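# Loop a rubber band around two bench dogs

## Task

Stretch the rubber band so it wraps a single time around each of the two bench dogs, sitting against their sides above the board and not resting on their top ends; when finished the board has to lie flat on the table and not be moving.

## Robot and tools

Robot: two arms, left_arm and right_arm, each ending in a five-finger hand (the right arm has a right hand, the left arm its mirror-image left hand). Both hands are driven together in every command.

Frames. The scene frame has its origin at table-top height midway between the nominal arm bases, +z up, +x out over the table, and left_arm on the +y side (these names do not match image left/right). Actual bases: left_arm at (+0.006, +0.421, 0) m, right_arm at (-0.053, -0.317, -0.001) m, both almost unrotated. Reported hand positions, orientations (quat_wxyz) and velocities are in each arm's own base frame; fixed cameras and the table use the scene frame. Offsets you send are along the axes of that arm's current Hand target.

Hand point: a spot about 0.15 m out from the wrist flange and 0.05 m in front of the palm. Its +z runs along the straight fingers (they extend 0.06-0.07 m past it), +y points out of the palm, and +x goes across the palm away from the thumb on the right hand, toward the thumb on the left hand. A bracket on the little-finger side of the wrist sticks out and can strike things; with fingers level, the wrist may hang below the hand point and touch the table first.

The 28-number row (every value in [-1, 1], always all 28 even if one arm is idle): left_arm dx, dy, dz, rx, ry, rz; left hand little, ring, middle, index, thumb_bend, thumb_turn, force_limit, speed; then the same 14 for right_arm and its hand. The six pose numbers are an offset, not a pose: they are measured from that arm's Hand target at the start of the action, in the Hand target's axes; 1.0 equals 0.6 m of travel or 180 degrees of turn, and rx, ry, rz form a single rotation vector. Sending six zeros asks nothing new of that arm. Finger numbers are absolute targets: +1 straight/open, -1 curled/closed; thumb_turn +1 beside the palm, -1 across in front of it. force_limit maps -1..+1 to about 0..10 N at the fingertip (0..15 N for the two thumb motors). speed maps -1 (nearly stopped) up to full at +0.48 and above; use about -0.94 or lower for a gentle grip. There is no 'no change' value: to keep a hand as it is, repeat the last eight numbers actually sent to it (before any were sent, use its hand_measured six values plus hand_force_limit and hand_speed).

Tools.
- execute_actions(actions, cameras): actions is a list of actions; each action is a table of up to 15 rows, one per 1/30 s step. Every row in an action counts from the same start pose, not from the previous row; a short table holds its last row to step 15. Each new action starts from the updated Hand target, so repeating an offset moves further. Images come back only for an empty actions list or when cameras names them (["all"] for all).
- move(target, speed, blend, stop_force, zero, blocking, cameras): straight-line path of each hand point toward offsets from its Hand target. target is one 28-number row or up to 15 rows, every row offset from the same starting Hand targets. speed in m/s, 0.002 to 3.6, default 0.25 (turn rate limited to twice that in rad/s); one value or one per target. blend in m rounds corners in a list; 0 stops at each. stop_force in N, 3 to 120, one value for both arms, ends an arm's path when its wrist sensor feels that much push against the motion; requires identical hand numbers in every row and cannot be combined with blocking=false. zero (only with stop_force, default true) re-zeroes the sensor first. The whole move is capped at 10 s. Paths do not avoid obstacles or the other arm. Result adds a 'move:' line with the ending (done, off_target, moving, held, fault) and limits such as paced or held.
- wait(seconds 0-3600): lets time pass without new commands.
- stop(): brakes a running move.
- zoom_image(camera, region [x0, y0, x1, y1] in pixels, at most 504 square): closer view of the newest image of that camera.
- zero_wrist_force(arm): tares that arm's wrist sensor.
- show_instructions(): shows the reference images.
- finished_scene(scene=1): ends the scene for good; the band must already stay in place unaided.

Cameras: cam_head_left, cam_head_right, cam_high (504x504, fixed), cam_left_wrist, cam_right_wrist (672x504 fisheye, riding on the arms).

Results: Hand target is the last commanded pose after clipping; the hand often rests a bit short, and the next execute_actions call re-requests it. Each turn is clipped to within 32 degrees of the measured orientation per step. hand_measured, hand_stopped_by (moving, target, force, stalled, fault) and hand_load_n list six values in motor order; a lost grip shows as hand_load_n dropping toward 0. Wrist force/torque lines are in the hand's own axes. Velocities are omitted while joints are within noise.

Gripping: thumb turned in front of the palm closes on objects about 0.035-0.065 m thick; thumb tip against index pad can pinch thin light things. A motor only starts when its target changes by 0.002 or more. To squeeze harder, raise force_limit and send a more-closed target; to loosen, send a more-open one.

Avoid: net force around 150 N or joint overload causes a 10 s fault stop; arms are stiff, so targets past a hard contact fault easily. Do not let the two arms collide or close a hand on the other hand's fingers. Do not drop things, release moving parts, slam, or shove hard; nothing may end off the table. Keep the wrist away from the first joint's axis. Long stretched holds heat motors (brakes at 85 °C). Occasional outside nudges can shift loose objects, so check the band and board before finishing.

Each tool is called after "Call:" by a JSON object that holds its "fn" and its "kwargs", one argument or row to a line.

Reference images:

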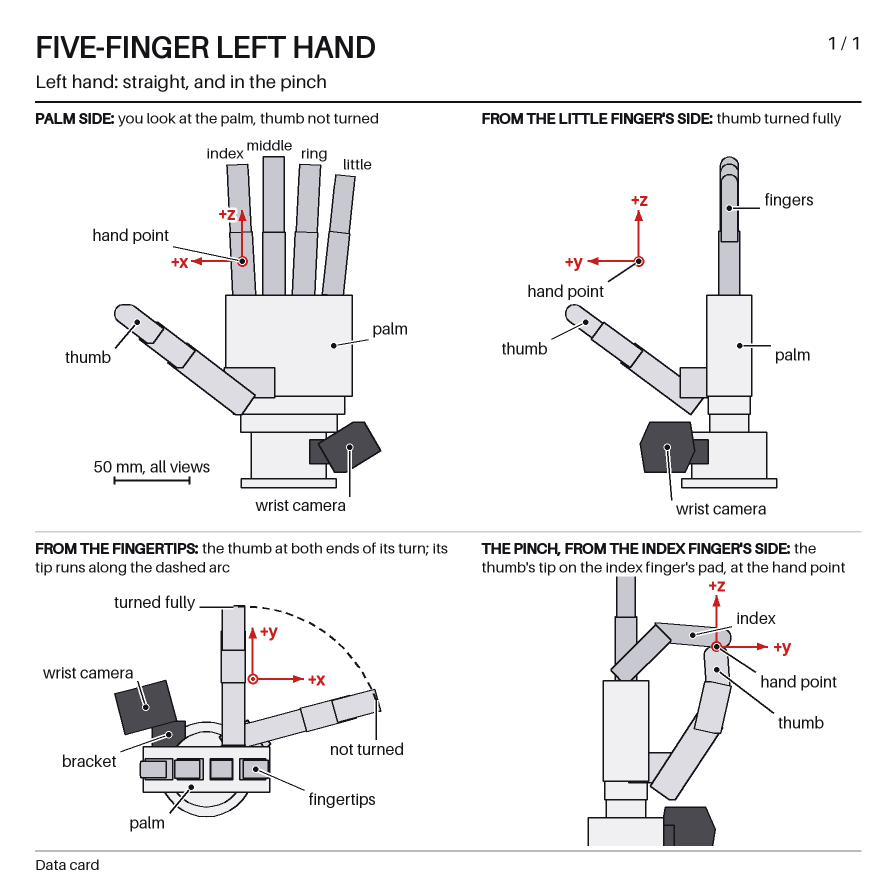

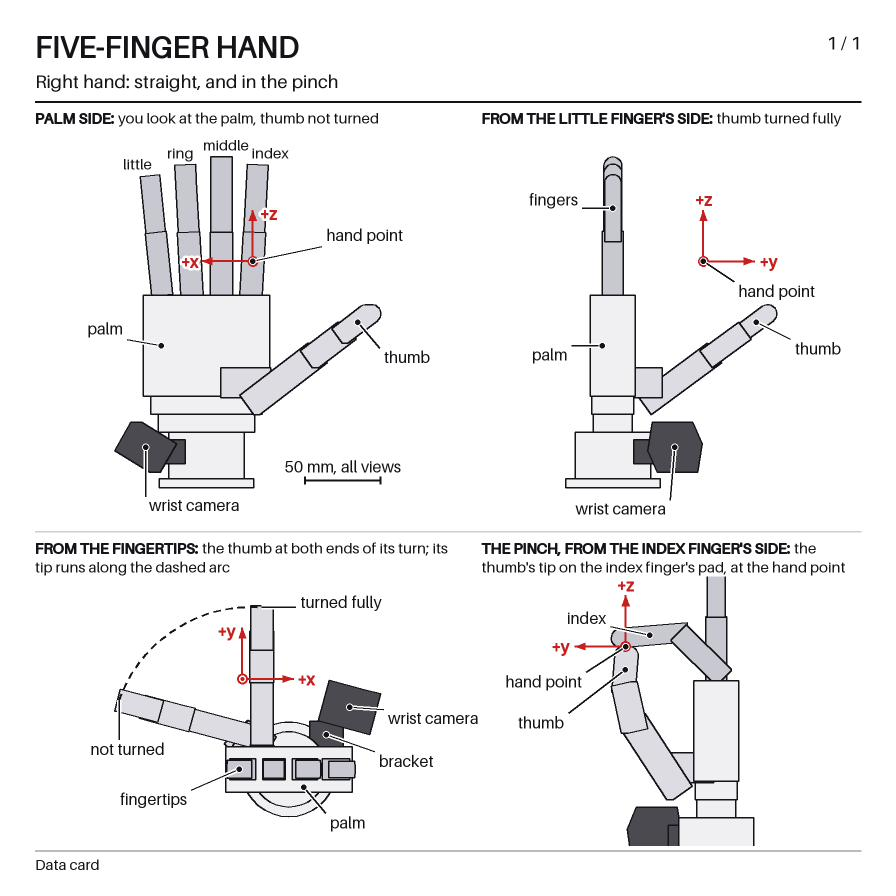

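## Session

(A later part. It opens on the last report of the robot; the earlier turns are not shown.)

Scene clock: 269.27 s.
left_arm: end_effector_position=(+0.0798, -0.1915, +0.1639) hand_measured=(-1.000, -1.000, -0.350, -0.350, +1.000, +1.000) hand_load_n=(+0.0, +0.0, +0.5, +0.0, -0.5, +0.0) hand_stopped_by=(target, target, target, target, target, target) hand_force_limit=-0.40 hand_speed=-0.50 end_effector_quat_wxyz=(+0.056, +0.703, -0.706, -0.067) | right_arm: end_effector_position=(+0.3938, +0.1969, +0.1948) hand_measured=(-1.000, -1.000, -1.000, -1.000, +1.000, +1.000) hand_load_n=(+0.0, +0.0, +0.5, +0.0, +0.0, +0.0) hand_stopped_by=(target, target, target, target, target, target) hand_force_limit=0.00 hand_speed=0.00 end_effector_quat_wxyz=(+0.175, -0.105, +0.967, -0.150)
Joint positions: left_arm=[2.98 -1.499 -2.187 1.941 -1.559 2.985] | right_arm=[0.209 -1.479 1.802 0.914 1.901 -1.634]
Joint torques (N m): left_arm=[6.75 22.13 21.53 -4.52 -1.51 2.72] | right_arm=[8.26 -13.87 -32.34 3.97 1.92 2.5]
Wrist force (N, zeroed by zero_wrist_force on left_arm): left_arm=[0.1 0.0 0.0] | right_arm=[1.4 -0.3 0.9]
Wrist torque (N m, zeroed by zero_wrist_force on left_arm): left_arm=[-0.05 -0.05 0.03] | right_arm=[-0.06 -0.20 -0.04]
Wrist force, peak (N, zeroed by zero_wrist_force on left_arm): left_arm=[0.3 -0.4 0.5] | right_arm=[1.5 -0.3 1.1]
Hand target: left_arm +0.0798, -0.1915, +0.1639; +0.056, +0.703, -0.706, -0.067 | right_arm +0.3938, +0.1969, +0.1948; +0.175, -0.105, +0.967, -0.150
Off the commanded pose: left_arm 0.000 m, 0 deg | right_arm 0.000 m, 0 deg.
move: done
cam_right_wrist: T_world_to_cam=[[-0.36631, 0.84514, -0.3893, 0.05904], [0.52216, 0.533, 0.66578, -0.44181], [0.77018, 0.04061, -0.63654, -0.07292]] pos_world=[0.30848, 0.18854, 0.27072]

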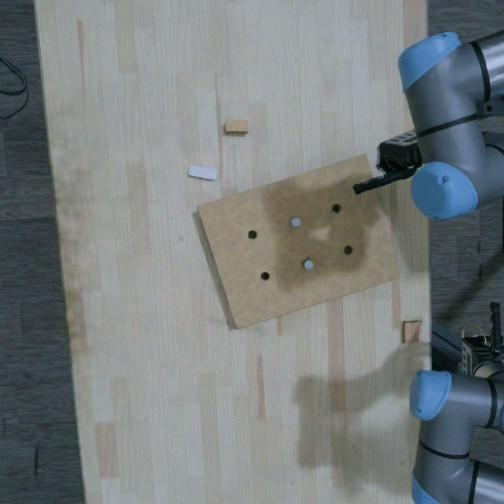

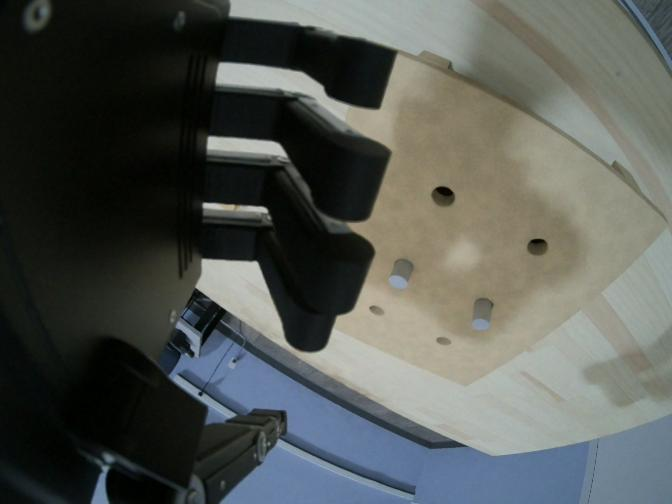

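Call:
{"fn": "move", "kwargs": {
  "target": [
    [-0.0009,0.0104,-0.0591,0,0,0,-1,-1,-0.35,-0.35,1,1,-0.4,-0.5,0.0494,-0.0057,-0.0149,0,0,0,-1,-1,-1,-1,1,1,0,0],
    [0.4160,-0.6038,-0.1738,0.00638,-0.07331,0.41645,-1,-1,-0.35,-0.35,1,1,-0.4,-0.5,0.0494,-0.0057,-0.0149,0,0,0,-1,-1,-1,-1,1,1,0,0]
  ],
  "speed": 0.12,
  "cameras": ["cam_high","cam_left_wrist","cam_right_wrist"]
}}

Call:
{"fn": "zoom_image", "kwargs": {
  "camera": "cam_right_wrist",
  "region": [340, 120, 560, 340]
}}

Call:
{"fn": "zoom_image", "kwargs": {
  "camera": "cam_high",
  "region": [250, 150, 370, 270]
}}

Scene clock: 286.83 s.
left_arm: end_effector_position=(+0.4519, -0.4426, +0.1995) hand_measured=(-1.000, -1.000, -0.350, -0.350, +1.000, +1.000) hand_load_n=(+0.0, +0.0, +0.0, +0.0, +0.0, +0.0) hand_stopped_by=(target, target, target, target, target, target) hand_force_limit=-0.40 hand_speed=-0.50 end_effector_quat_wxyz=(+0.074, -0.108, +0.991, -0.010) | right_arm: end_effector_position=(+0.3639, +0.1884, +0.1948) hand_measured=(-1.000, -1.000, -1.000, -1.000, +1.000, +1.000) hand_load_n=(+0.0, +0.0, +0.0, +0.0, +0.0, +0.0) hand_stopped_by=(target, target, target, target, target, target) hand_force_limit=0.00 hand_speed=0.00 end_effector_quat_wxyz=(+0.175, -0.105, +0.967, -0.150)
Joint positions: left_arm=[2.517 -2.745 -0.035 1.332 -1.655 3.876] | right_arm=[0.202 -1.554 1.881 0.908 1.899 -1.641]
Joint torques (N m): left_arm=[-11 70.92 25.34 -0.22 -2.19 2.7] | right_arm=[-10.18 -27.84 -5.48 -0.64 -1.5 -2.6]
Wrist force (N, zeroed by zero_wrist_force on left_arm): left_arm=[-0.2 0.4 0.3] | right_arm=[1.2 -0.2 1.0]
Wrist torque (N m, zeroed by zero_wrist_force on left_arm): left_arm=[0.04 0.02 -0.12] | right_arm=[-0.04 -0.18 0.09]
Wrist force, peak (N, zeroed by zero_wrist_force on left_arm): left_arm=[-0.4 -0.7 1.2] | right_arm=[2.1 -0.3 0.8]
Hand target: left_arm +0.4532, -0.4439, +0.2002; -0.003, -0.118, +0.989, +0.087 | right_arm +0.3639, +0.1884, +0.1948; +0.175, -0.105, +0.967, -0.150
Off the commanded pose: left_arm 0.002 m, 14 deg | right_arm 0.000 m, 0 deg.
elbow stopped short (left arm): the move would have taken joint 3 (elbow) straighter than the controller allows.
move: off_target (left_arm)
cam_left_wrist: T_world_to_cam=[[-0.01845, -0.99971, -0.0152, -0.42732], [-0.93337, 0.01177, 0.35872, 0.35572], [-0.35844, 0.0208, -0.93332, 0.46556]] pos_world=[0.49101, -0.44107, 0.30042]
cam_right_wrist: T_world_to_cam=[[-0.36618, 0.84521, -0.38927, 0.05522], [0.52224, 0.5329, 0.6658, -0.42167], [0.77018, 0.04051, -0.63654, -0.04953]] pos_world=[0.27858, 0.18004, 0.27072]

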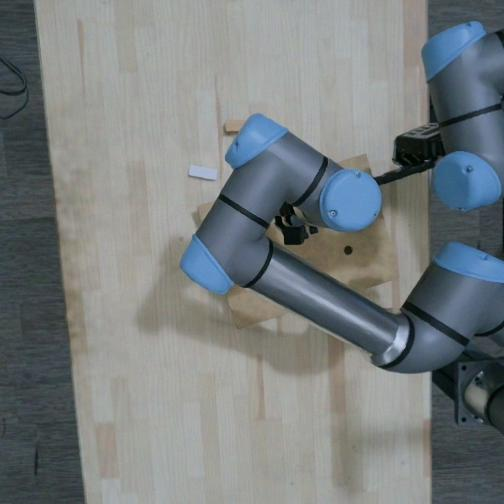

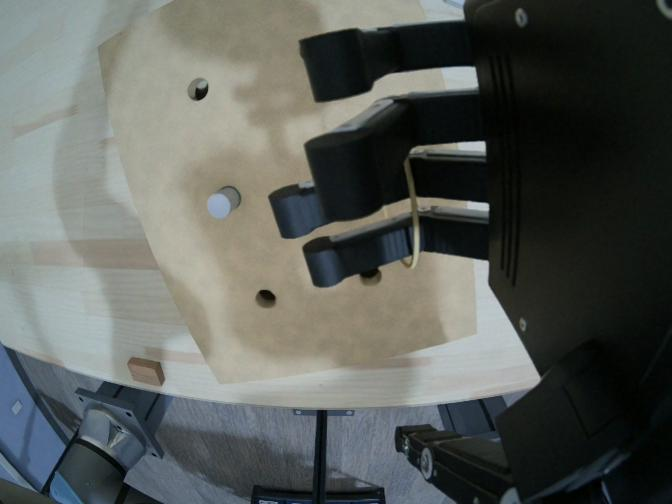

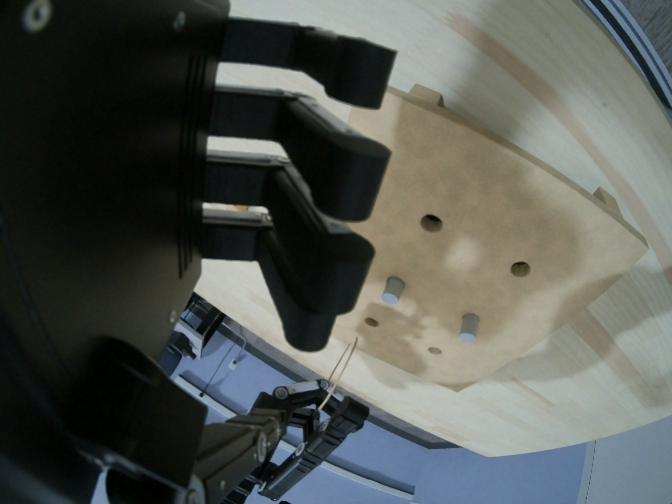

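Scaled by 2.291 from the camera's image (finer frame: 960x720).

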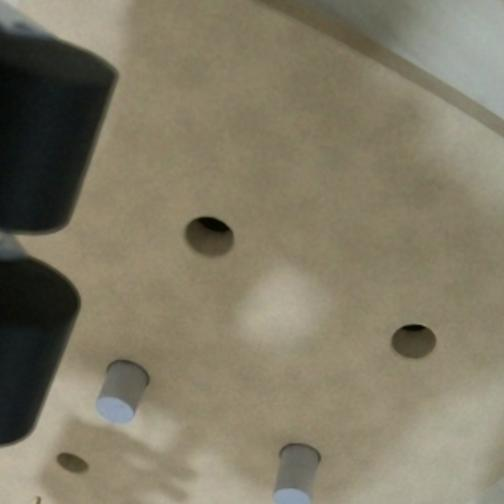

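Scaled by 4.200 from the camera's image (finer frame: 720x720).

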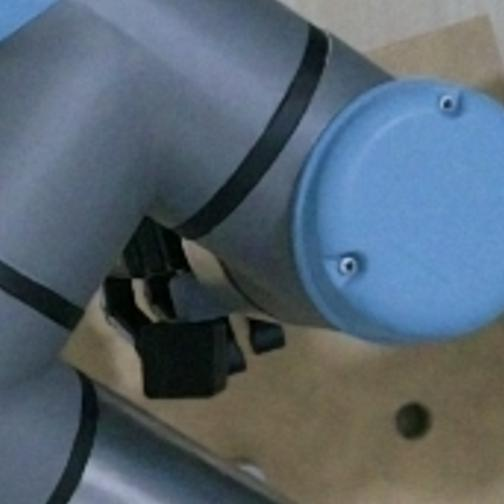

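Call:
{"fn": "move", "kwargs": {
  "target": [0,0,0,0,0,0,-1,-1,-1,-1,1,1,-0.4,-0.4,0,0,0,0,0,0,-1,-1,-1,-1,1,1,0,0],
  "speed": 0.1,
  "cameras": ["cam_left_wrist"]
}}

Call:
{"fn": "zoom_image", "kwargs": {
  "camera": "cam_left_wrist",
  "region": [280, 90, 520, 310]
}}

Scene clock: 292.63 s.
left_arm: end_effector_position=(+0.4520, -0.4426, +0.1995) hand_measured=(-1.000, -1.000, -1.000, -1.000, +1.000, +1.000) hand_load_n=(+0.0, +0.5, +0.0, +0.0, +0.0, +0.0) hand_stopped_by=(target, target, target, target, target, target) hand_force_limit=-0.40 hand_speed=-0.40 end_effector_quat_wxyz=(+0.074, -0.108, +0.991, -0.010) | right_arm: end_effector_position=(+0.3639, +0.1884, +0.1948) hand_measured=(-1.000, -1.000, -1.000, -1.000, +1.000, +1.000) hand_load_n=(+0.0, +0.0, +0.0, +0.0, +0.0, +0.0) hand_stopped_by=(target, target, target, target, target, target) hand_force_limit=0.00 hand_speed=0.00 end_effector_quat_wxyz=(+0.175, -0.105, +0.967, -0.150)
Joint positions: left_arm=[2.517 -2.745 -0.035 1.332 -1.656 3.876] | right_arm=[0.202 -1.554 1.881 0.908 1.899 -1.641]
Joint torques (N m): left_arm=[-9.47 68.05 25.54 -0.33 -2.17 2.42] | right_arm=[-9.32 -27.65 -4.87 -0.62 -1.38 -2.46]
Wrist force (N, zeroed by zero_wrist_force on left_arm): left_arm=[-0.4 0.4 0.4] | right_arm=[1.2 -0.3 0.8]
Wrist torque (N m, zeroed by zero_wrist_force on left_arm): left_arm=[0.03 0.04 -0.12] | right_arm=[-0.06 -0.16 0.09]
Wrist force, peak (N, zeroed by zero_wrist_force on left_arm): left_arm=[-0.2 0.5 0.6] | right_arm=[1.5 -0.5 1.4]
Hand target: left_arm +0.4532, -0.4439, +0.2002; -0.003, -0.118, +0.989, +0.087 | right_arm +0.3639, +0.1884, +0.1948; +0.175, -0.105, +0.967, -0.150
Off the commanded pose: left_arm 0.002 m, 14 deg | right_arm 0.000 m, 0 deg.
elbow stopped short (left arm): the move would have taken joint 3 (elbow) straighter than the controller allows.
move: done
cam_left_wrist: T_world_to_cam=[[-0.01903, -0.9997, -0.01562, -0.427], [-0.93352, 0.01217, 0.35831, 0.35597], [-0.35802, 0.0214, -0.93347, 0.46572]] pos_world=[0.49091, -0.44117, 0.30052]

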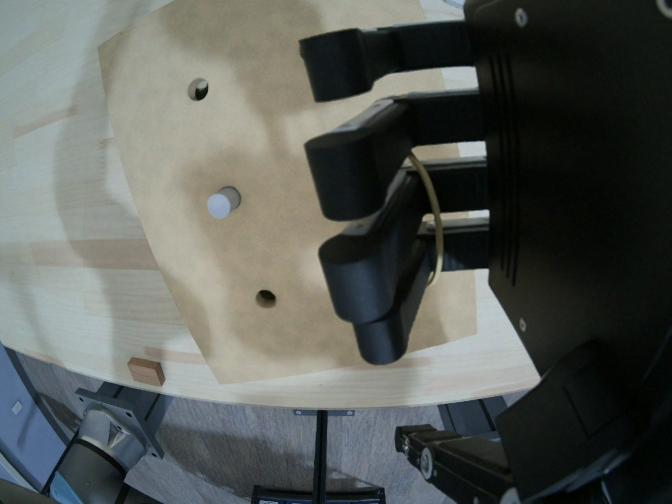

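Scaled by 2.100 from the camera's image (finer frame: 960x720).

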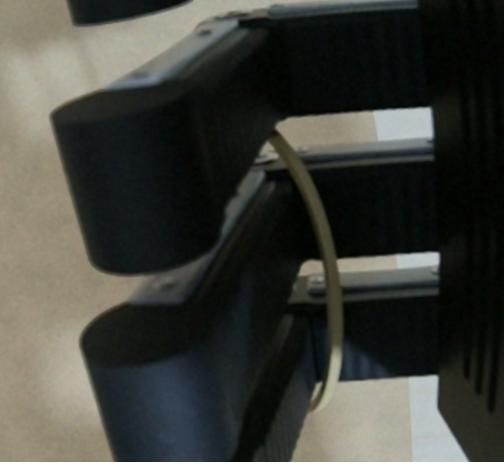

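Call:
{"fn": "move", "kwargs": {
  "target": [0,-0.0327,0.0113,0.3333,0,0,-1,-1,-1,-1,1,1,-0.4,-0.4,0,0,0,0,0,0,-1,-1,-1,-1,1,1,0,0],
  "speed": 0.15,
  "cameras": ["cam_high","cam_left_wrist","cam_right_wrist"]
}}

Call:
{"fn": "zoom_image", "kwargs": {
  "camera": "cam_right_wrist",
  "region": [250, 180, 500, 430]
}}

Call:
{"fn": "zoom_image", "kwargs": {
  "camera": "cam_left_wrist",
  "region": [280, 90, 520, 310]
}}

Scene clock: 296.87 s.
left_arm: end_effector_position=(+0.4576, -0.4615, +0.1901) hand_measured=(-1.000, -1.000, -1.000, -1.000, +1.000, +1.000) hand_load_n=(+0.0, +0.0, +0.0, +0.5, +0.0, -0.5) hand_stopped_by=(target, target, target, target, target, target) hand_force_limit=-0.40 hand_speed=-0.40 end_effector_quat_wxyz=(+0.057, -0.104, +0.900, -0.419) | right_arm: end_effector_position=(+0.3639, +0.1884, +0.1948) hand_measured=(-1.000, -1.000, -1.000, -1.000, +1.000, +1.000) hand_load_n=(+0.0, +0.0, +0.0, +0.0, +0.0, -0.5) hand_stopped_by=(target, target, target, target, target, target) hand_force_limit=0.00 hand_speed=0.00 end_effector_quat_wxyz=(+0.175, -0.105, +0.967, -0.150)
Joint positions: left_arm=[2.79 -2.125 -1.198 2.345 -0.886 3.916] | right_arm=[0.202 -1.554 1.881 0.908 1.899 -1.641]
Joint torques (N m): left_arm=[8.65 53.28 7.64 0.38 2.78 -2.66] | right_arm=[-8.44 -28.55 -3.61 -0.45 -1.25 -2.56]
Wrist force (N, zeroed by zero_wrist_force on left_arm): left_arm=[-0.4 0.8 -0.6] | right_arm=[1.3 -0.3 1.0]
Wrist torque (N m, zeroed by zero_wrist_force on left_arm): left_arm=[0.34 -0.07 -0.16] | right_arm=[-0.06 -0.19 0.10]
Wrist force, peak (N, zeroed by zero_wrist_force on left_arm): left_arm=[-0.4 1.1 -1.0] | right_arm=[1.6 -0.5 1.0]
Hand target: left_arm +0.4576, -0.4615, +0.1901; +0.057, -0.104, +0.900, -0.419 | right_arm +0.3639, +0.1884, +0.1948; +0.175, -0.105, +0.967, -0.150
Off the commanded pose: left_arm 0.000 m, 0 deg | right_arm 0.000 m, 0 deg.
move: done
cam_left_wrist: T_world_to_cam=[[-0.09154, -0.67659, 0.73064, -0.40554], [-0.9441, 0.29231, 0.1524, 0.53813], [-0.31669, -0.67585, -0.66553, 0.06772]] pos_world=[0.49237, -0.38592, 0.25937]
cam_right_wrist: T_world_to_cam=[[-0.36618, 0.84521, -0.38927, 0.05522], [0.52224, 0.5329, 0.6658, -0.42167], [0.77018, 0.04051, -0.63654, -0.04953]] pos_world=[0.27858, 0.18004, 0.27072]

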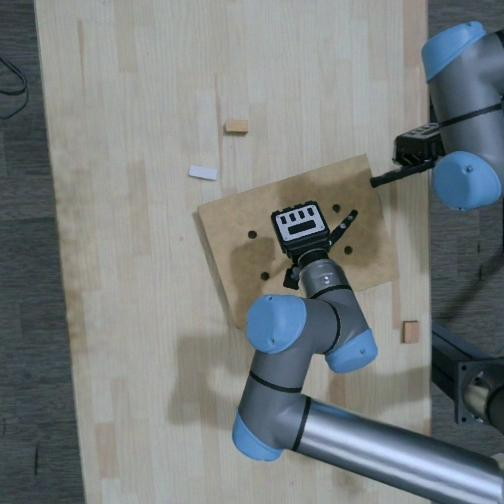

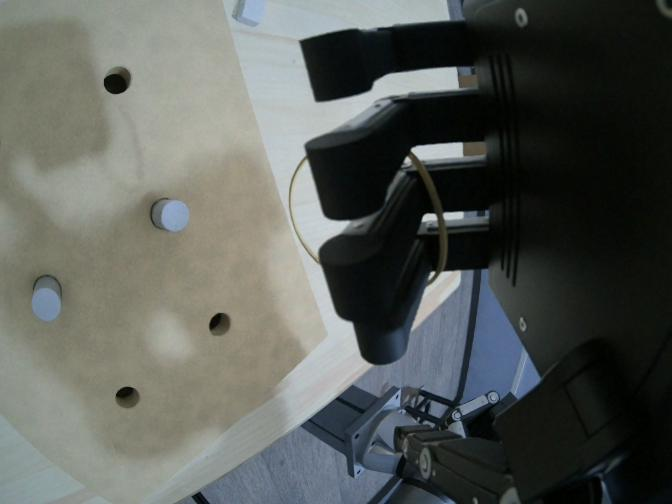

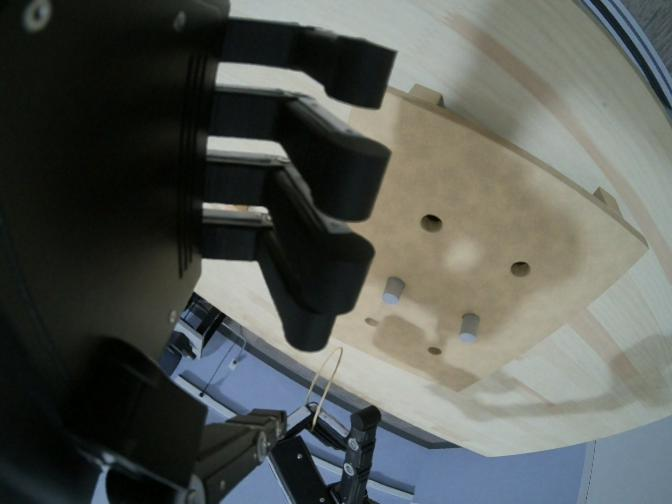

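Scaled by 2.016 from the camera's image (finer frame: 960x720).

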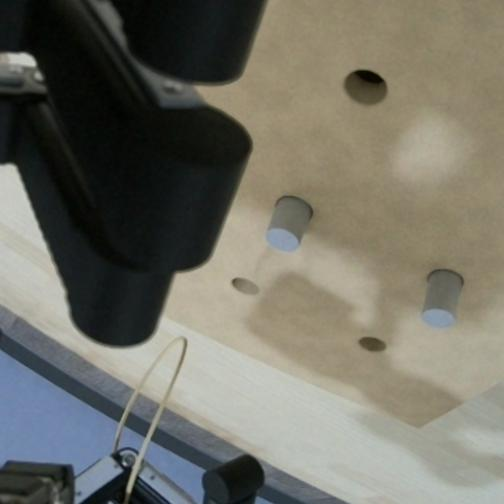

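Scaled by 2.100 from the camera's image (finer frame: 960x720).

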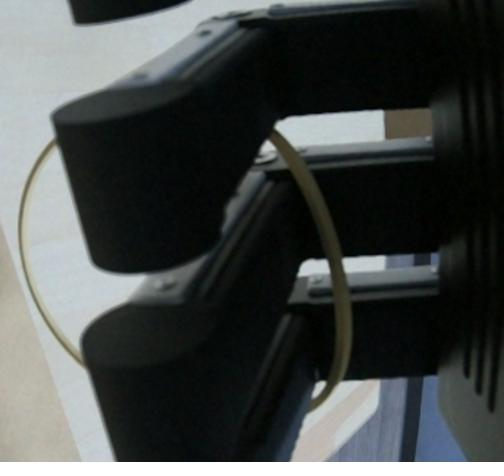

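Call:
{"fn": "move", "kwargs": {
  "target": [0,0.0919,0.0772,0,0,0,-1,-1,-1,-1,1,1,-0.4,-0.4,0,0,0,0,0,0,-1,-1,-1,-1,1,1,0,0],
  "speed": 0.08,
  "cameras": ["cam_high","cam_left_wrist","cam_right_wrist"]
}}

Call:
{"fn": "zoom_image", "kwargs": {
  "camera": "cam_right_wrist",
  "region": [300, 180, 520, 400]
}}

Call:
{"fn": "zoom_image", "kwargs": {
  "camera": "cam_left_wrist",
  "region": [200, 90, 460, 350]
}}

Scene clock: 305.53 s.
left_arm: end_effector_position=(+0.4587, -0.4613, +0.1182) hand_measured=(-1.000, -1.000, -1.000, -1.000, +1.000, +1.000) hand_load_n=(+0.0, +0.0, +0.0, +0.0, +0.0, -0.5) hand_stopped_by=(target, target, target, target, target, target) hand_force_limit=-0.40 hand_speed=-0.40 end_effector_quat_wxyz=(+0.057, -0.104, +0.900, -0.419) | right_arm: end_effector_position=(+0.3639, +0.1884, +0.1948) hand_measured=(-1.000, -1.000, -1.000, -1.000, +1.000, +1.000) hand_load_n=(+0.0, +0.0, +0.5, +0.0, +0.0, +0.0) hand_stopped_by=(target, target, target, target, target, target) hand_force_limit=0.00 hand_speed=0.00 end_effector_quat_wxyz=(+0.175, -0.105, +0.967, -0.150)
Joint positions: left_arm=[2.792 -2.173 -1.311 2.505 -0.886 3.917] | right_arm=[0.202 -1.554 1.881 0.908 1.899 -1.641]
Joint torques (N m): left_arm=[8.7 33.82 7.98 0.51 2.8 -2.75] | right_arm=[-8.59 -28.39 -4.62 -0.64 -1.2 -2.34]
Wrist force (N, zeroed by zero_wrist_force on left_arm): left_arm=[-0.5 1.1 -0.6] | right_arm=[1.2 -0.4 1.0]
Wrist torque (N m, zeroed by zero_wrist_force on left_arm): left_arm=[0.39 -0.03 -0.29] | right_arm=[-0.08 -0.18 0.09]
Wrist force, peak (N, zeroed by zero_wrist_force on left_arm): left_arm=[-0.2 1.5 -0.2] | right_arm=[1.7 -0.3 1.2]
Hand target: left_arm +0.4587, -0.4613, +0.1181; +0.057, -0.104, +0.900, -0.419 | right_arm +0.3639, +0.1884, +0.1948; +0.175, -0.105, +0.967, -0.150
Off the commanded pose: left_arm 0.000 m, 0 deg | right_arm 0.000 m, 0 deg.
move: done
cam_left_wrist: T_world_to_cam=[[-0.09168, -0.67655, 0.73066, -0.3527], [-0.94409, 0.2924, 0.1523, 0.55012], [-0.31668, -0.67585, -0.66553, 0.02035]] pos_world=[0.49347, -0.38572, 0.18747]
cam_right_wrist: T_world_to_cam=[[-0.36618, 0.84521, -0.38927, 0.05522], [0.52224, 0.5329, 0.6658, -0.42167], [0.77018, 0.04051, -0.63654, -0.04953]] pos_world=[0.27858, 0.18004, 0.27072]

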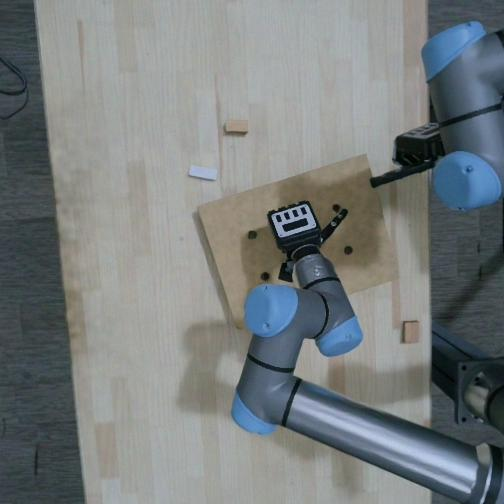

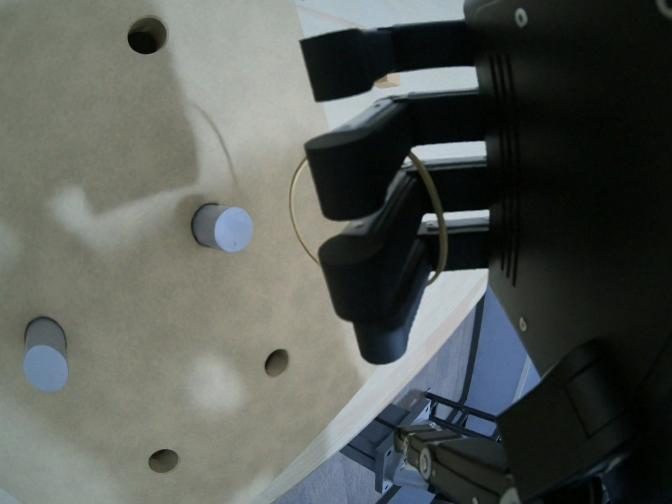

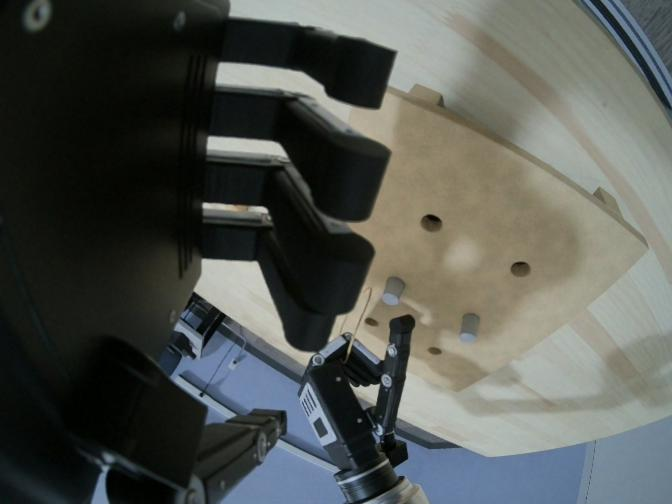

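Scaled by 2.291 from the camera's image (finer frame: 960x720).

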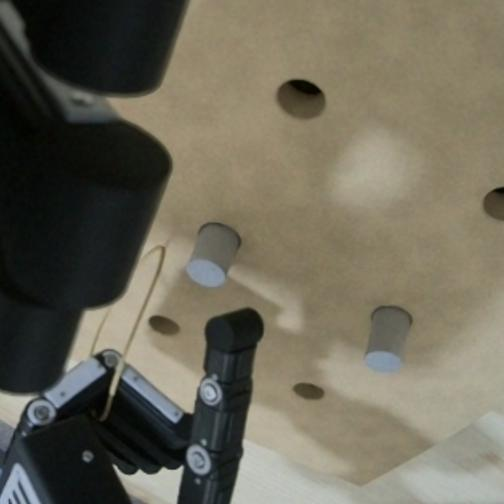

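Scaled by 1.938 from the camera's image (finer frame: 960x720).

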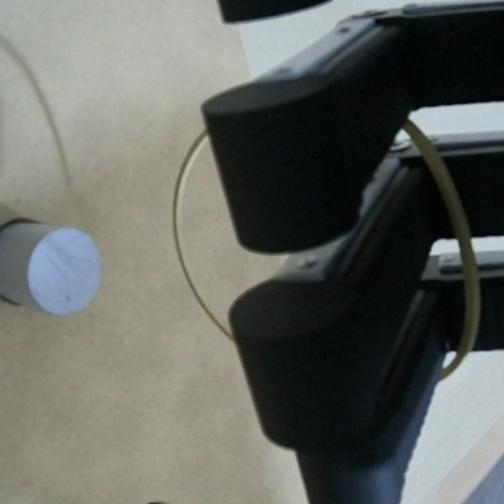

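Call:
{"fn": "move", "kwargs": {
  "target": [
    [0,0.01787,0.0150,0,0,0,-1,-1,-1,-1,1,1,-0.4,-0.4,0,0,0,0,0,0,-1,-1,-1,-1,1,1,0,0],
    [0,0.05973,0.00662,0,0,0,-1,-1,-1,-1,1,1,-0.4,-0.4,0,0,0,0,0,0,-1,-1,-1,-1,1,1,0,0]
  ],
  "speed": 0.04,
  "cameras": ["cam_high","cam_left_wrist","cam_right_wrist"]
}}

Call:
{"fn": "zoom_image", "kwargs": {
  "camera": "cam_right_wrist",
  "region": [340, 200, 500, 360]
}}

Call:
{"fn": "zoom_image", "kwargs": {
  "camera": "cam_left_wrist",
  "region": [200, 90, 460, 350]
}}

Scene clock: 308.50 s.
left_arm: end_effector_position=(+0.4545, -0.4418, +0.0881) hand_measured=(-1.000, -1.000, -1.000, -1.000, +1.000, +1.000) hand_load_n=(+0.0, +0.0, +0.0, +0.0, +0.0, +0.0) hand_stopped_by=(target, target, target, target, target, target) hand_force_limit=-0.40 hand_speed=-0.40 end_effector_quat_wxyz=(+0.057, -0.104, +0.900, -0.419) | right_arm: end_effector_position=(+0.3639, +0.1884, +0.1948) hand_measured=(-1.000, -1.000, -1.000, -1.000, +1.000, +1.000) hand_load_n=(+0.0, +0.0, +0.0, +0.5, +0.0, +0.0) hand_stopped_by=(target, target, target, target, target, target) hand_force_limit=0.00 hand_speed=0.00 end_effector_quat_wxyz=(+0.175, -0.105, +0.967, -0.150)
Joint positions: left_arm=[2.824 -2.172 -1.401 2.571 -0.868 3.952] | right_arm=[0.202 -1.554 1.881 0.908 1.899 -1.641]
Joint torques (N m): left_arm=[8.24 53.56 4.34 0.47 3.01 2.6] | right_arm=[-8.42 -27.7 -4.63 -0.78 -1.25 -2.38]
Wrist force (N, zeroed by zero_wrist_force on left_arm): left_arm=[-0.3 1.2 -0.7] | right_arm=[1.3 -0.3 1.0]
Wrist torque (N m, zeroed by zero_wrist_force on left_arm): left_arm=[0.42 -0.08 -0.28] | right_arm=[-0.06 -0.19 0.09]
Wrist force, peak (N, zeroed by zero_wrist_force on left_arm): left_arm=[-0.3 1.6 -0.8] | right_arm=[1.5 -0.3 1.3]
Hand target: left_arm +0.4545, -0.4418, +0.0881; +0.057, -0.104, +0.900, -0.419 | right_arm +0.3639, +0.1884, +0.1948; +0.175, -0.105, +0.967, -0.150
Off the commanded pose: left_arm 0.000 m, 0 deg | right_arm 0.000 m, 0 deg.
move: done
cam_left_wrist: T_world_to_cam=[[-0.09154, -0.67659, 0.73064, -0.31797], [-0.9441, 0.29231, 0.1524, 0.54499], [-0.31669, -0.67585, -0.66553, 0.01217]] pos_world=[0.48927, -0.36622, 0.15737]
cam_right_wrist: T_world_to_cam=[[-0.36618, 0.84521, -0.38927, 0.05522], [0.52224, 0.5329, 0.6658, -0.42167], [0.77018, 0.04051, -0.63654, -0.04953]] pos_world=[0.27858, 0.18004, 0.27072]

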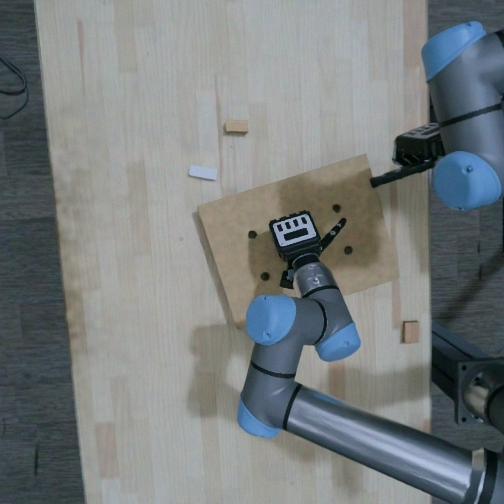

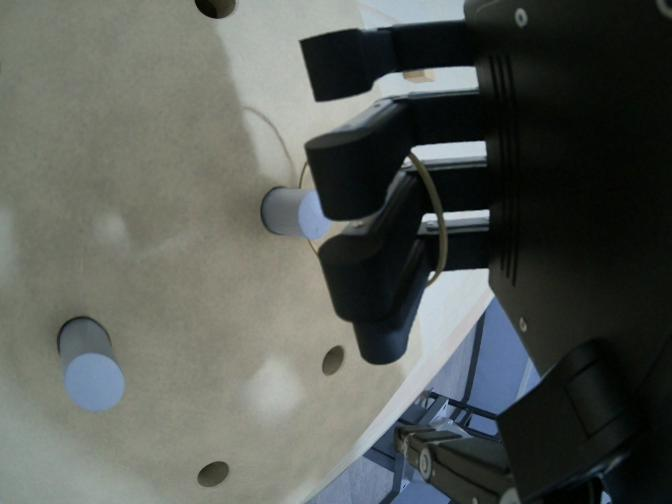

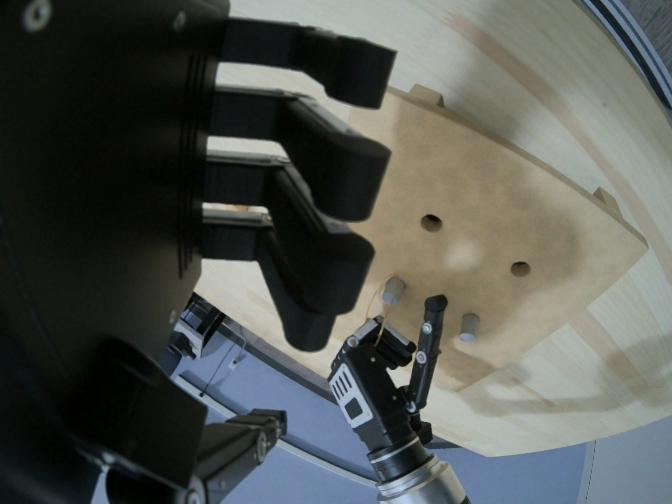

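Scaled by 3.150 from the camera's image (finer frame: 960x720).

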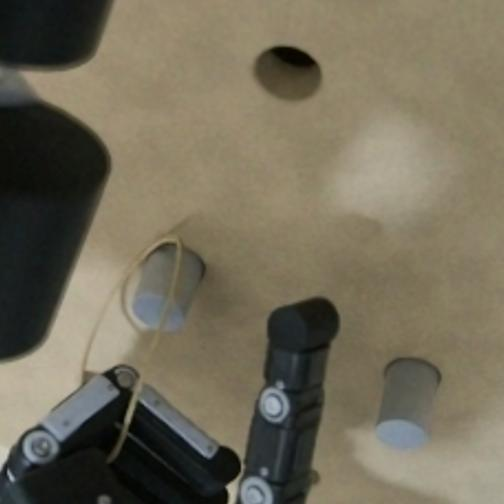

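Scaled by 1.938 from the camera's image (finer frame: 960x720).

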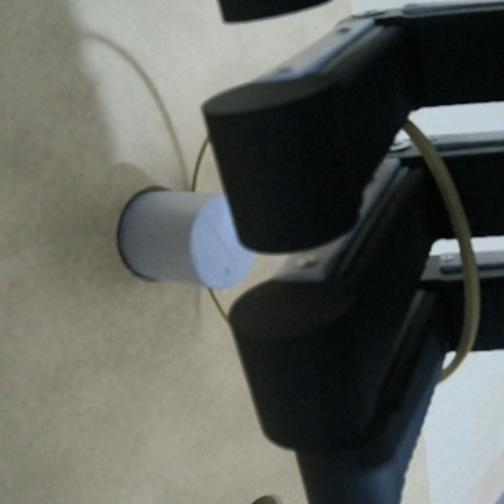

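Call:
{"fn": "move", "kwargs": {
  "target": [
    [0,0.02973,-0.01857,0,0,0,-1,-1,-1,-1,1,1,-0.4,-0.4,0,0,0,0,0,0,-1,-1,-1,-1,1,1,0,0],
    [0,0.04875,-0.02437,0,0,0,-1,-1,-1,-1,1,1,-0.4,-0.4,0,0,0,0,0,0,-1,-1,-1,-1,1,1,0,0],
    [0,0.0716,-0.02695,0,0,0,-1,-1,-1,-1,1,1,-0.4,-0.4,0,0,0,0,0,0,-1,-1,-1,-1,1,1,0,0]
  ],
  "speed": 0.04,
  "blend": 0.003,
  "cameras": ["cam_high","cam_left_wrist","cam_right_wrist"]
}}

Call:
{"fn": "zoom_image", "kwargs": {
  "camera": "cam_right_wrist",
  "region": [340, 200, 500, 360]
}}

Call:
{"fn": "zoom_image", "kwargs": {
  "camera": "cam_left_wrist",
  "region": [200, 90, 500, 390]
}}

Scene clock: 311.40 s.
left_arm: end_effector_position=(+0.4455, -0.4029, +0.0656) hand_measured=(-1.000, -1.000, -1.000, -1.000, +1.000, +1.000) hand_load_n=(+0.0, +0.0, +0.0, +0.0, +0.0, +0.0) hand_stopped_by=(target, target, target, target, target, target) hand_force_limit=-0.40 hand_speed=-0.40 end_effector_quat_wxyz=(+0.057, -0.104, +0.900, -0.419) | right_arm: end_effector_position=(+0.3639, +0.1884, +0.1948) hand_measured=(-1.000, -1.000, -1.000, -1.000, +1.000, +1.000) hand_load_n=(+0.0, +0.0, +0.0, +0.0, +0.0, +0.0) hand_stopped_by=(target, target, target, target, target, target) hand_force_limit=0.00 hand_speed=0.00 end_effector_quat_wxyz=(+0.175, -0.105, +0.967, -0.150)
Joint positions: left_arm=[2.894 -2.146 -1.521 2.613 -0.832 4.032] | right_arm=[0.202 -1.554 1.881 0.908 1.899 -1.641]
Joint torques (N m): left_arm=[7.19 51.96 4.28 0.28 2.97 2.93] | right_arm=[-9.8 -29 -4.7 -0.57 -0.96 -2.41]
Wrist force (N, zeroed by zero_wrist_force on left_arm): left_arm=[-0.7 1.2 -0.6] | right_arm=[1.2 -0.2 1.0]
Wrist torque (N m, zeroed by zero_wrist_force on left_arm): left_arm=[0.41 -0.03 -0.31] | right_arm=[-0.06 -0.17 0.09]
Wrist force, peak (N, zeroed by zero_wrist_force on left_arm): left_arm=[-0.3 1.5 -0.8] | right_arm=[1.6 -0.4 1.2]
Hand target: left_arm +0.4455, -0.4028, +0.0656; +0.057, -0.104, +0.900, -0.419 | right_arm +0.3639, +0.1884, +0.1948; +0.175, -0.105, +0.967, -0.150
Off the commanded pose: left_arm 0.000 m, 0 deg | right_arm 0.000 m, 0 deg.
move: done
cam_left_wrist: T_world_to_cam=[[-0.09154, -0.67659, 0.73064, -0.27604], [-0.9441, 0.29231, 0.1524, 0.52855], [-0.31669, -0.67585, -0.66553, 0.02064]] pos_world=[0.48027, -0.32732, 0.13487]
cam_right_wrist: T_world_to_cam=[[-0.36618, 0.84521, -0.38927, 0.05522], [0.52224, 0.5329, 0.6658, -0.42167], [0.77018, 0.04051, -0.63654, -0.04953]] pos_world=[0.27858, 0.18004, 0.27072]

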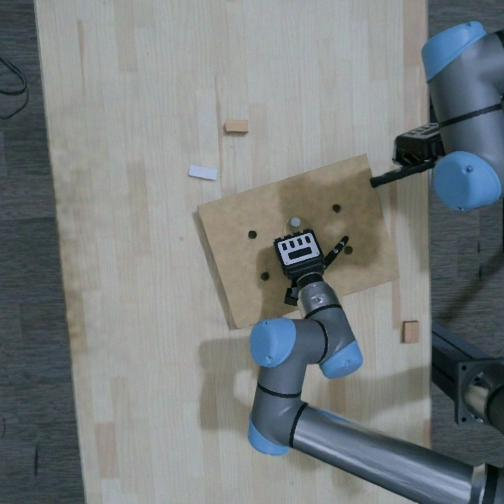

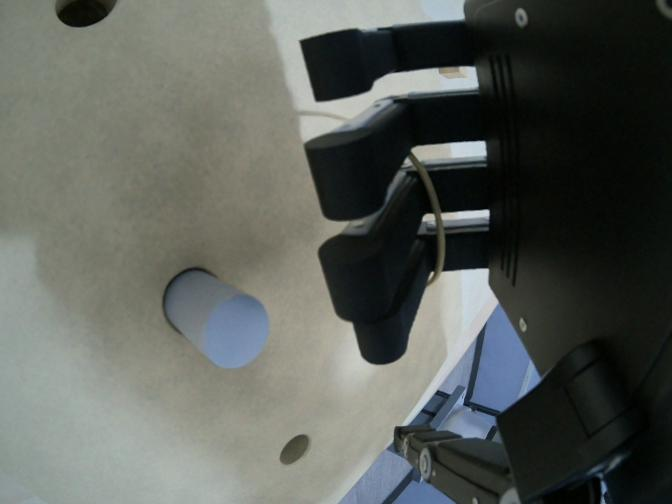

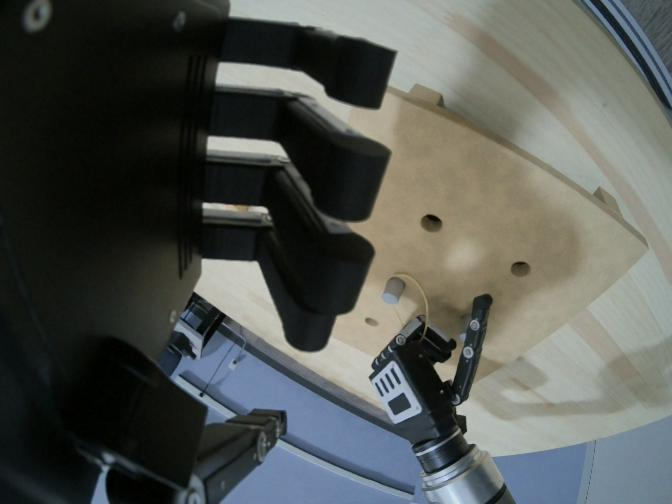

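Scaled by 3.150 from the camera's image (finer frame: 960x720).

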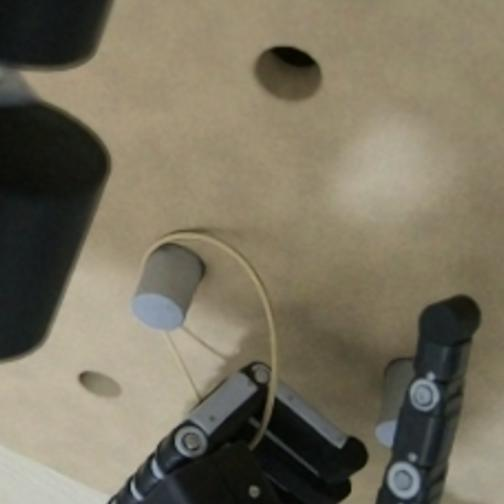

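Scaled by 1.680 from the camera's image (finer frame: 960x720).

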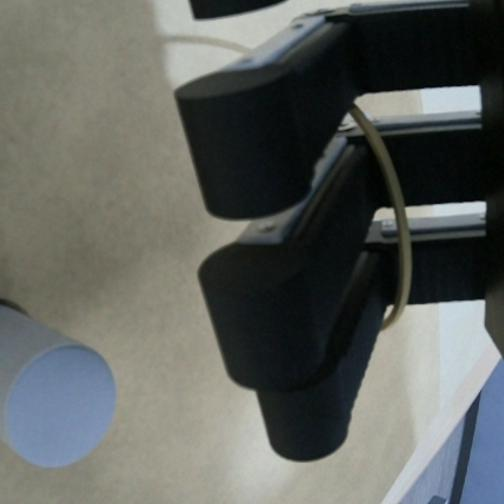

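Call:
{"fn": "move", "kwargs": {
  "target": [0,0.04287,-0.05107,0,0,0,-1,-1,-1,-1,1,1,-0.4,-0.4,0,0,0,0,0,0,-1,-1,-1,-1,1,1,0,0],
  "speed": 0.04,
  "cameras": ["cam_high","cam_left_wrist","cam_right_wrist"]
}}

Call:
{"fn": "zoom_image", "kwargs": {
  "camera": "cam_right_wrist",
  "region": [360, 220, 520, 380]
}}

Call:
{"fn": "zoom_image", "kwargs": {
  "camera": "cam_high",
  "region": [260, 190, 360, 290]
}}

Scene clock: 313.43 s.
left_arm: end_effector_position=(+0.4361, -0.3640, +0.0656) hand_measured=(-1.000, -1.000, -1.000, -1.000, +1.000, +1.000) hand_load_n=(+0.0, +0.0, +0.0, +0.0, +0.0, +0.0) hand_stopped_by=(target, target, target, target, target, target) hand_force_limit=-0.40 hand_speed=-0.40 end_effector_quat_wxyz=(+0.057, -0.104, +0.900, -0.419) | right_arm: end_effector_position=(+0.3639, +0.1884, +0.1948) hand_measured=(-1.000, -1.000, -1.000, -1.000, +1.000, +1.000) hand_load_n=(+0.0, +0.0, +0.0, +0.0, +0.0, +0.0) hand_stopped_by=(target, target, target, target, target, target) hand_force_limit=0.00 hand_speed=0.00 end_effector_quat_wxyz=(+0.175, -0.105, +0.967, -0.150)
Joint positions: left_arm=[2.971 -2.104 -1.609 2.594 -0.796 4.126] | right_arm=[0.202 -1.554 1.881 0.908 1.899 -1.641]
Joint torques (N m): left_arm=[7.09 49.08 2.91 -3.37 2.95 2.53] | right_arm=[-8.63 -27.93 -4.99 -0.67 -1.12 -2.08]
Wrist force (N, zeroed by zero_wrist_force on left_arm): left_arm=[-0.5 0.7 0.2] | right_arm=[1.4 -0.4 1.2]
Wrist torque (N m, zeroed by zero_wrist_force on left_arm): left_arm=[0.31 -0.05 -0.26] | right_arm=[-0.09 -0.21 0.10]
Wrist force, peak (N, zeroed by zero_wrist_force on left_arm): left_arm=[-0.6 1.4 -0.8] | right_arm=[1.6 -0.2 1.2]
Hand target: left_arm +0.4361, -0.3639, +0.0656; +0.057, -0.104, +0.900, -0.419 | right_arm +0.3639, +0.1884, +0.1948; +0.175, -0.105, +0.967, -0.150
Off the commanded pose: left_arm 0.000 m, 0 deg | right_arm 0.000 m, 0 deg.
move: done
cam_left_wrist: T_world_to_cam=[[-0.09154, -0.67659, 0.73064, -0.25058], [-0.9441, 0.29231, 0.1524, 0.5083], [-0.31669, -0.67585, -0.66553, 0.04395]] pos_world=[0.47087, -0.28842, 0.13487]
cam_right_wrist: T_world_to_cam=[[-0.36618, 0.84521, -0.38927, 0.05522], [0.52224, 0.5329, 0.6658, -0.42167], [0.77018, 0.04051, -0.63654, -0.04953]] pos_world=[0.27858, 0.18004, 0.27072]

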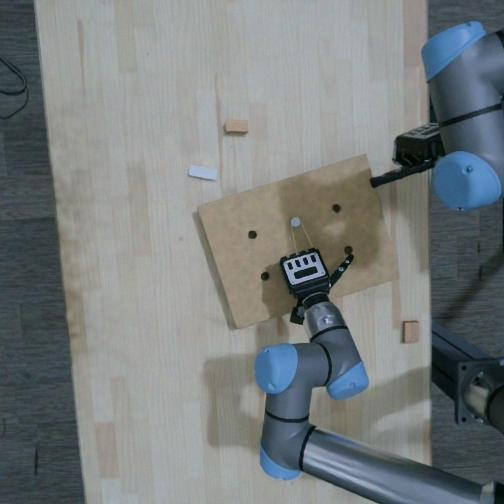

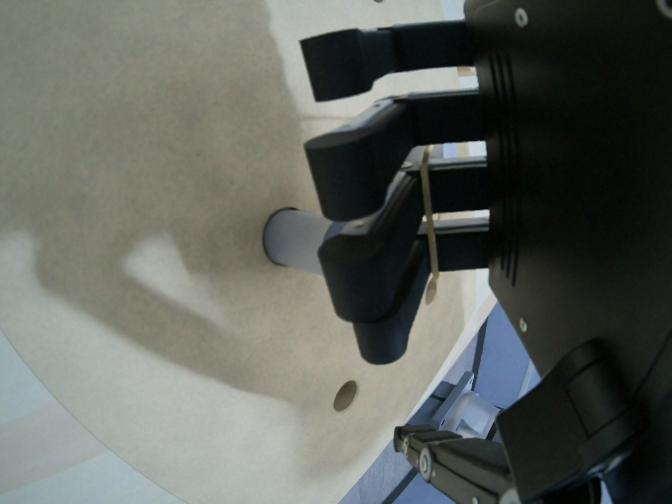

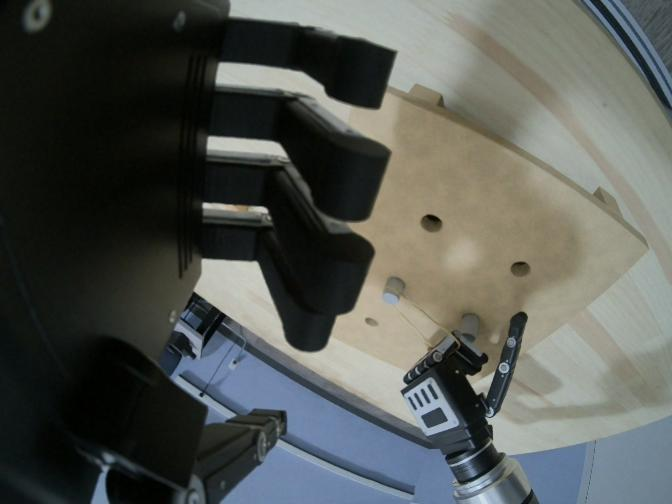

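Scaled by 3.150 from the camera's image (finer frame: 960x720).

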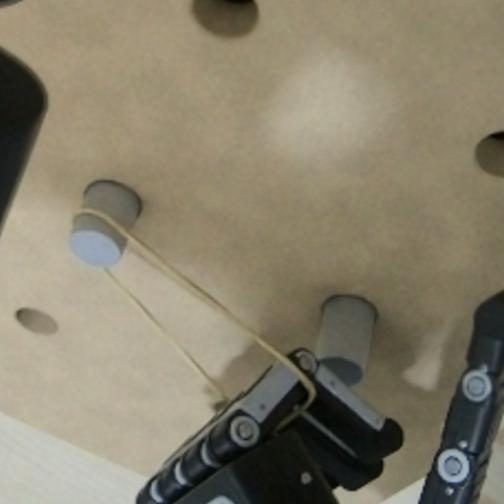

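Scaled by 5.040 from the camera's image (finer frame: 720x720).

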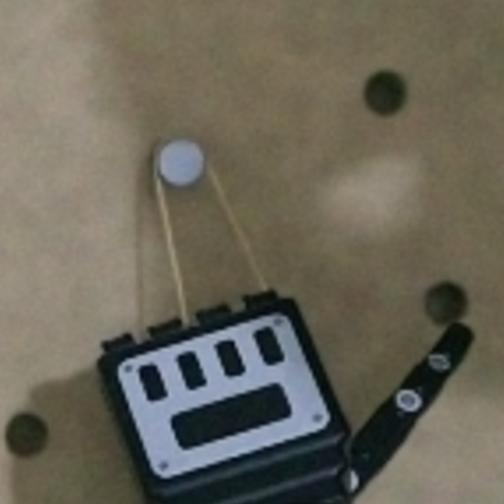

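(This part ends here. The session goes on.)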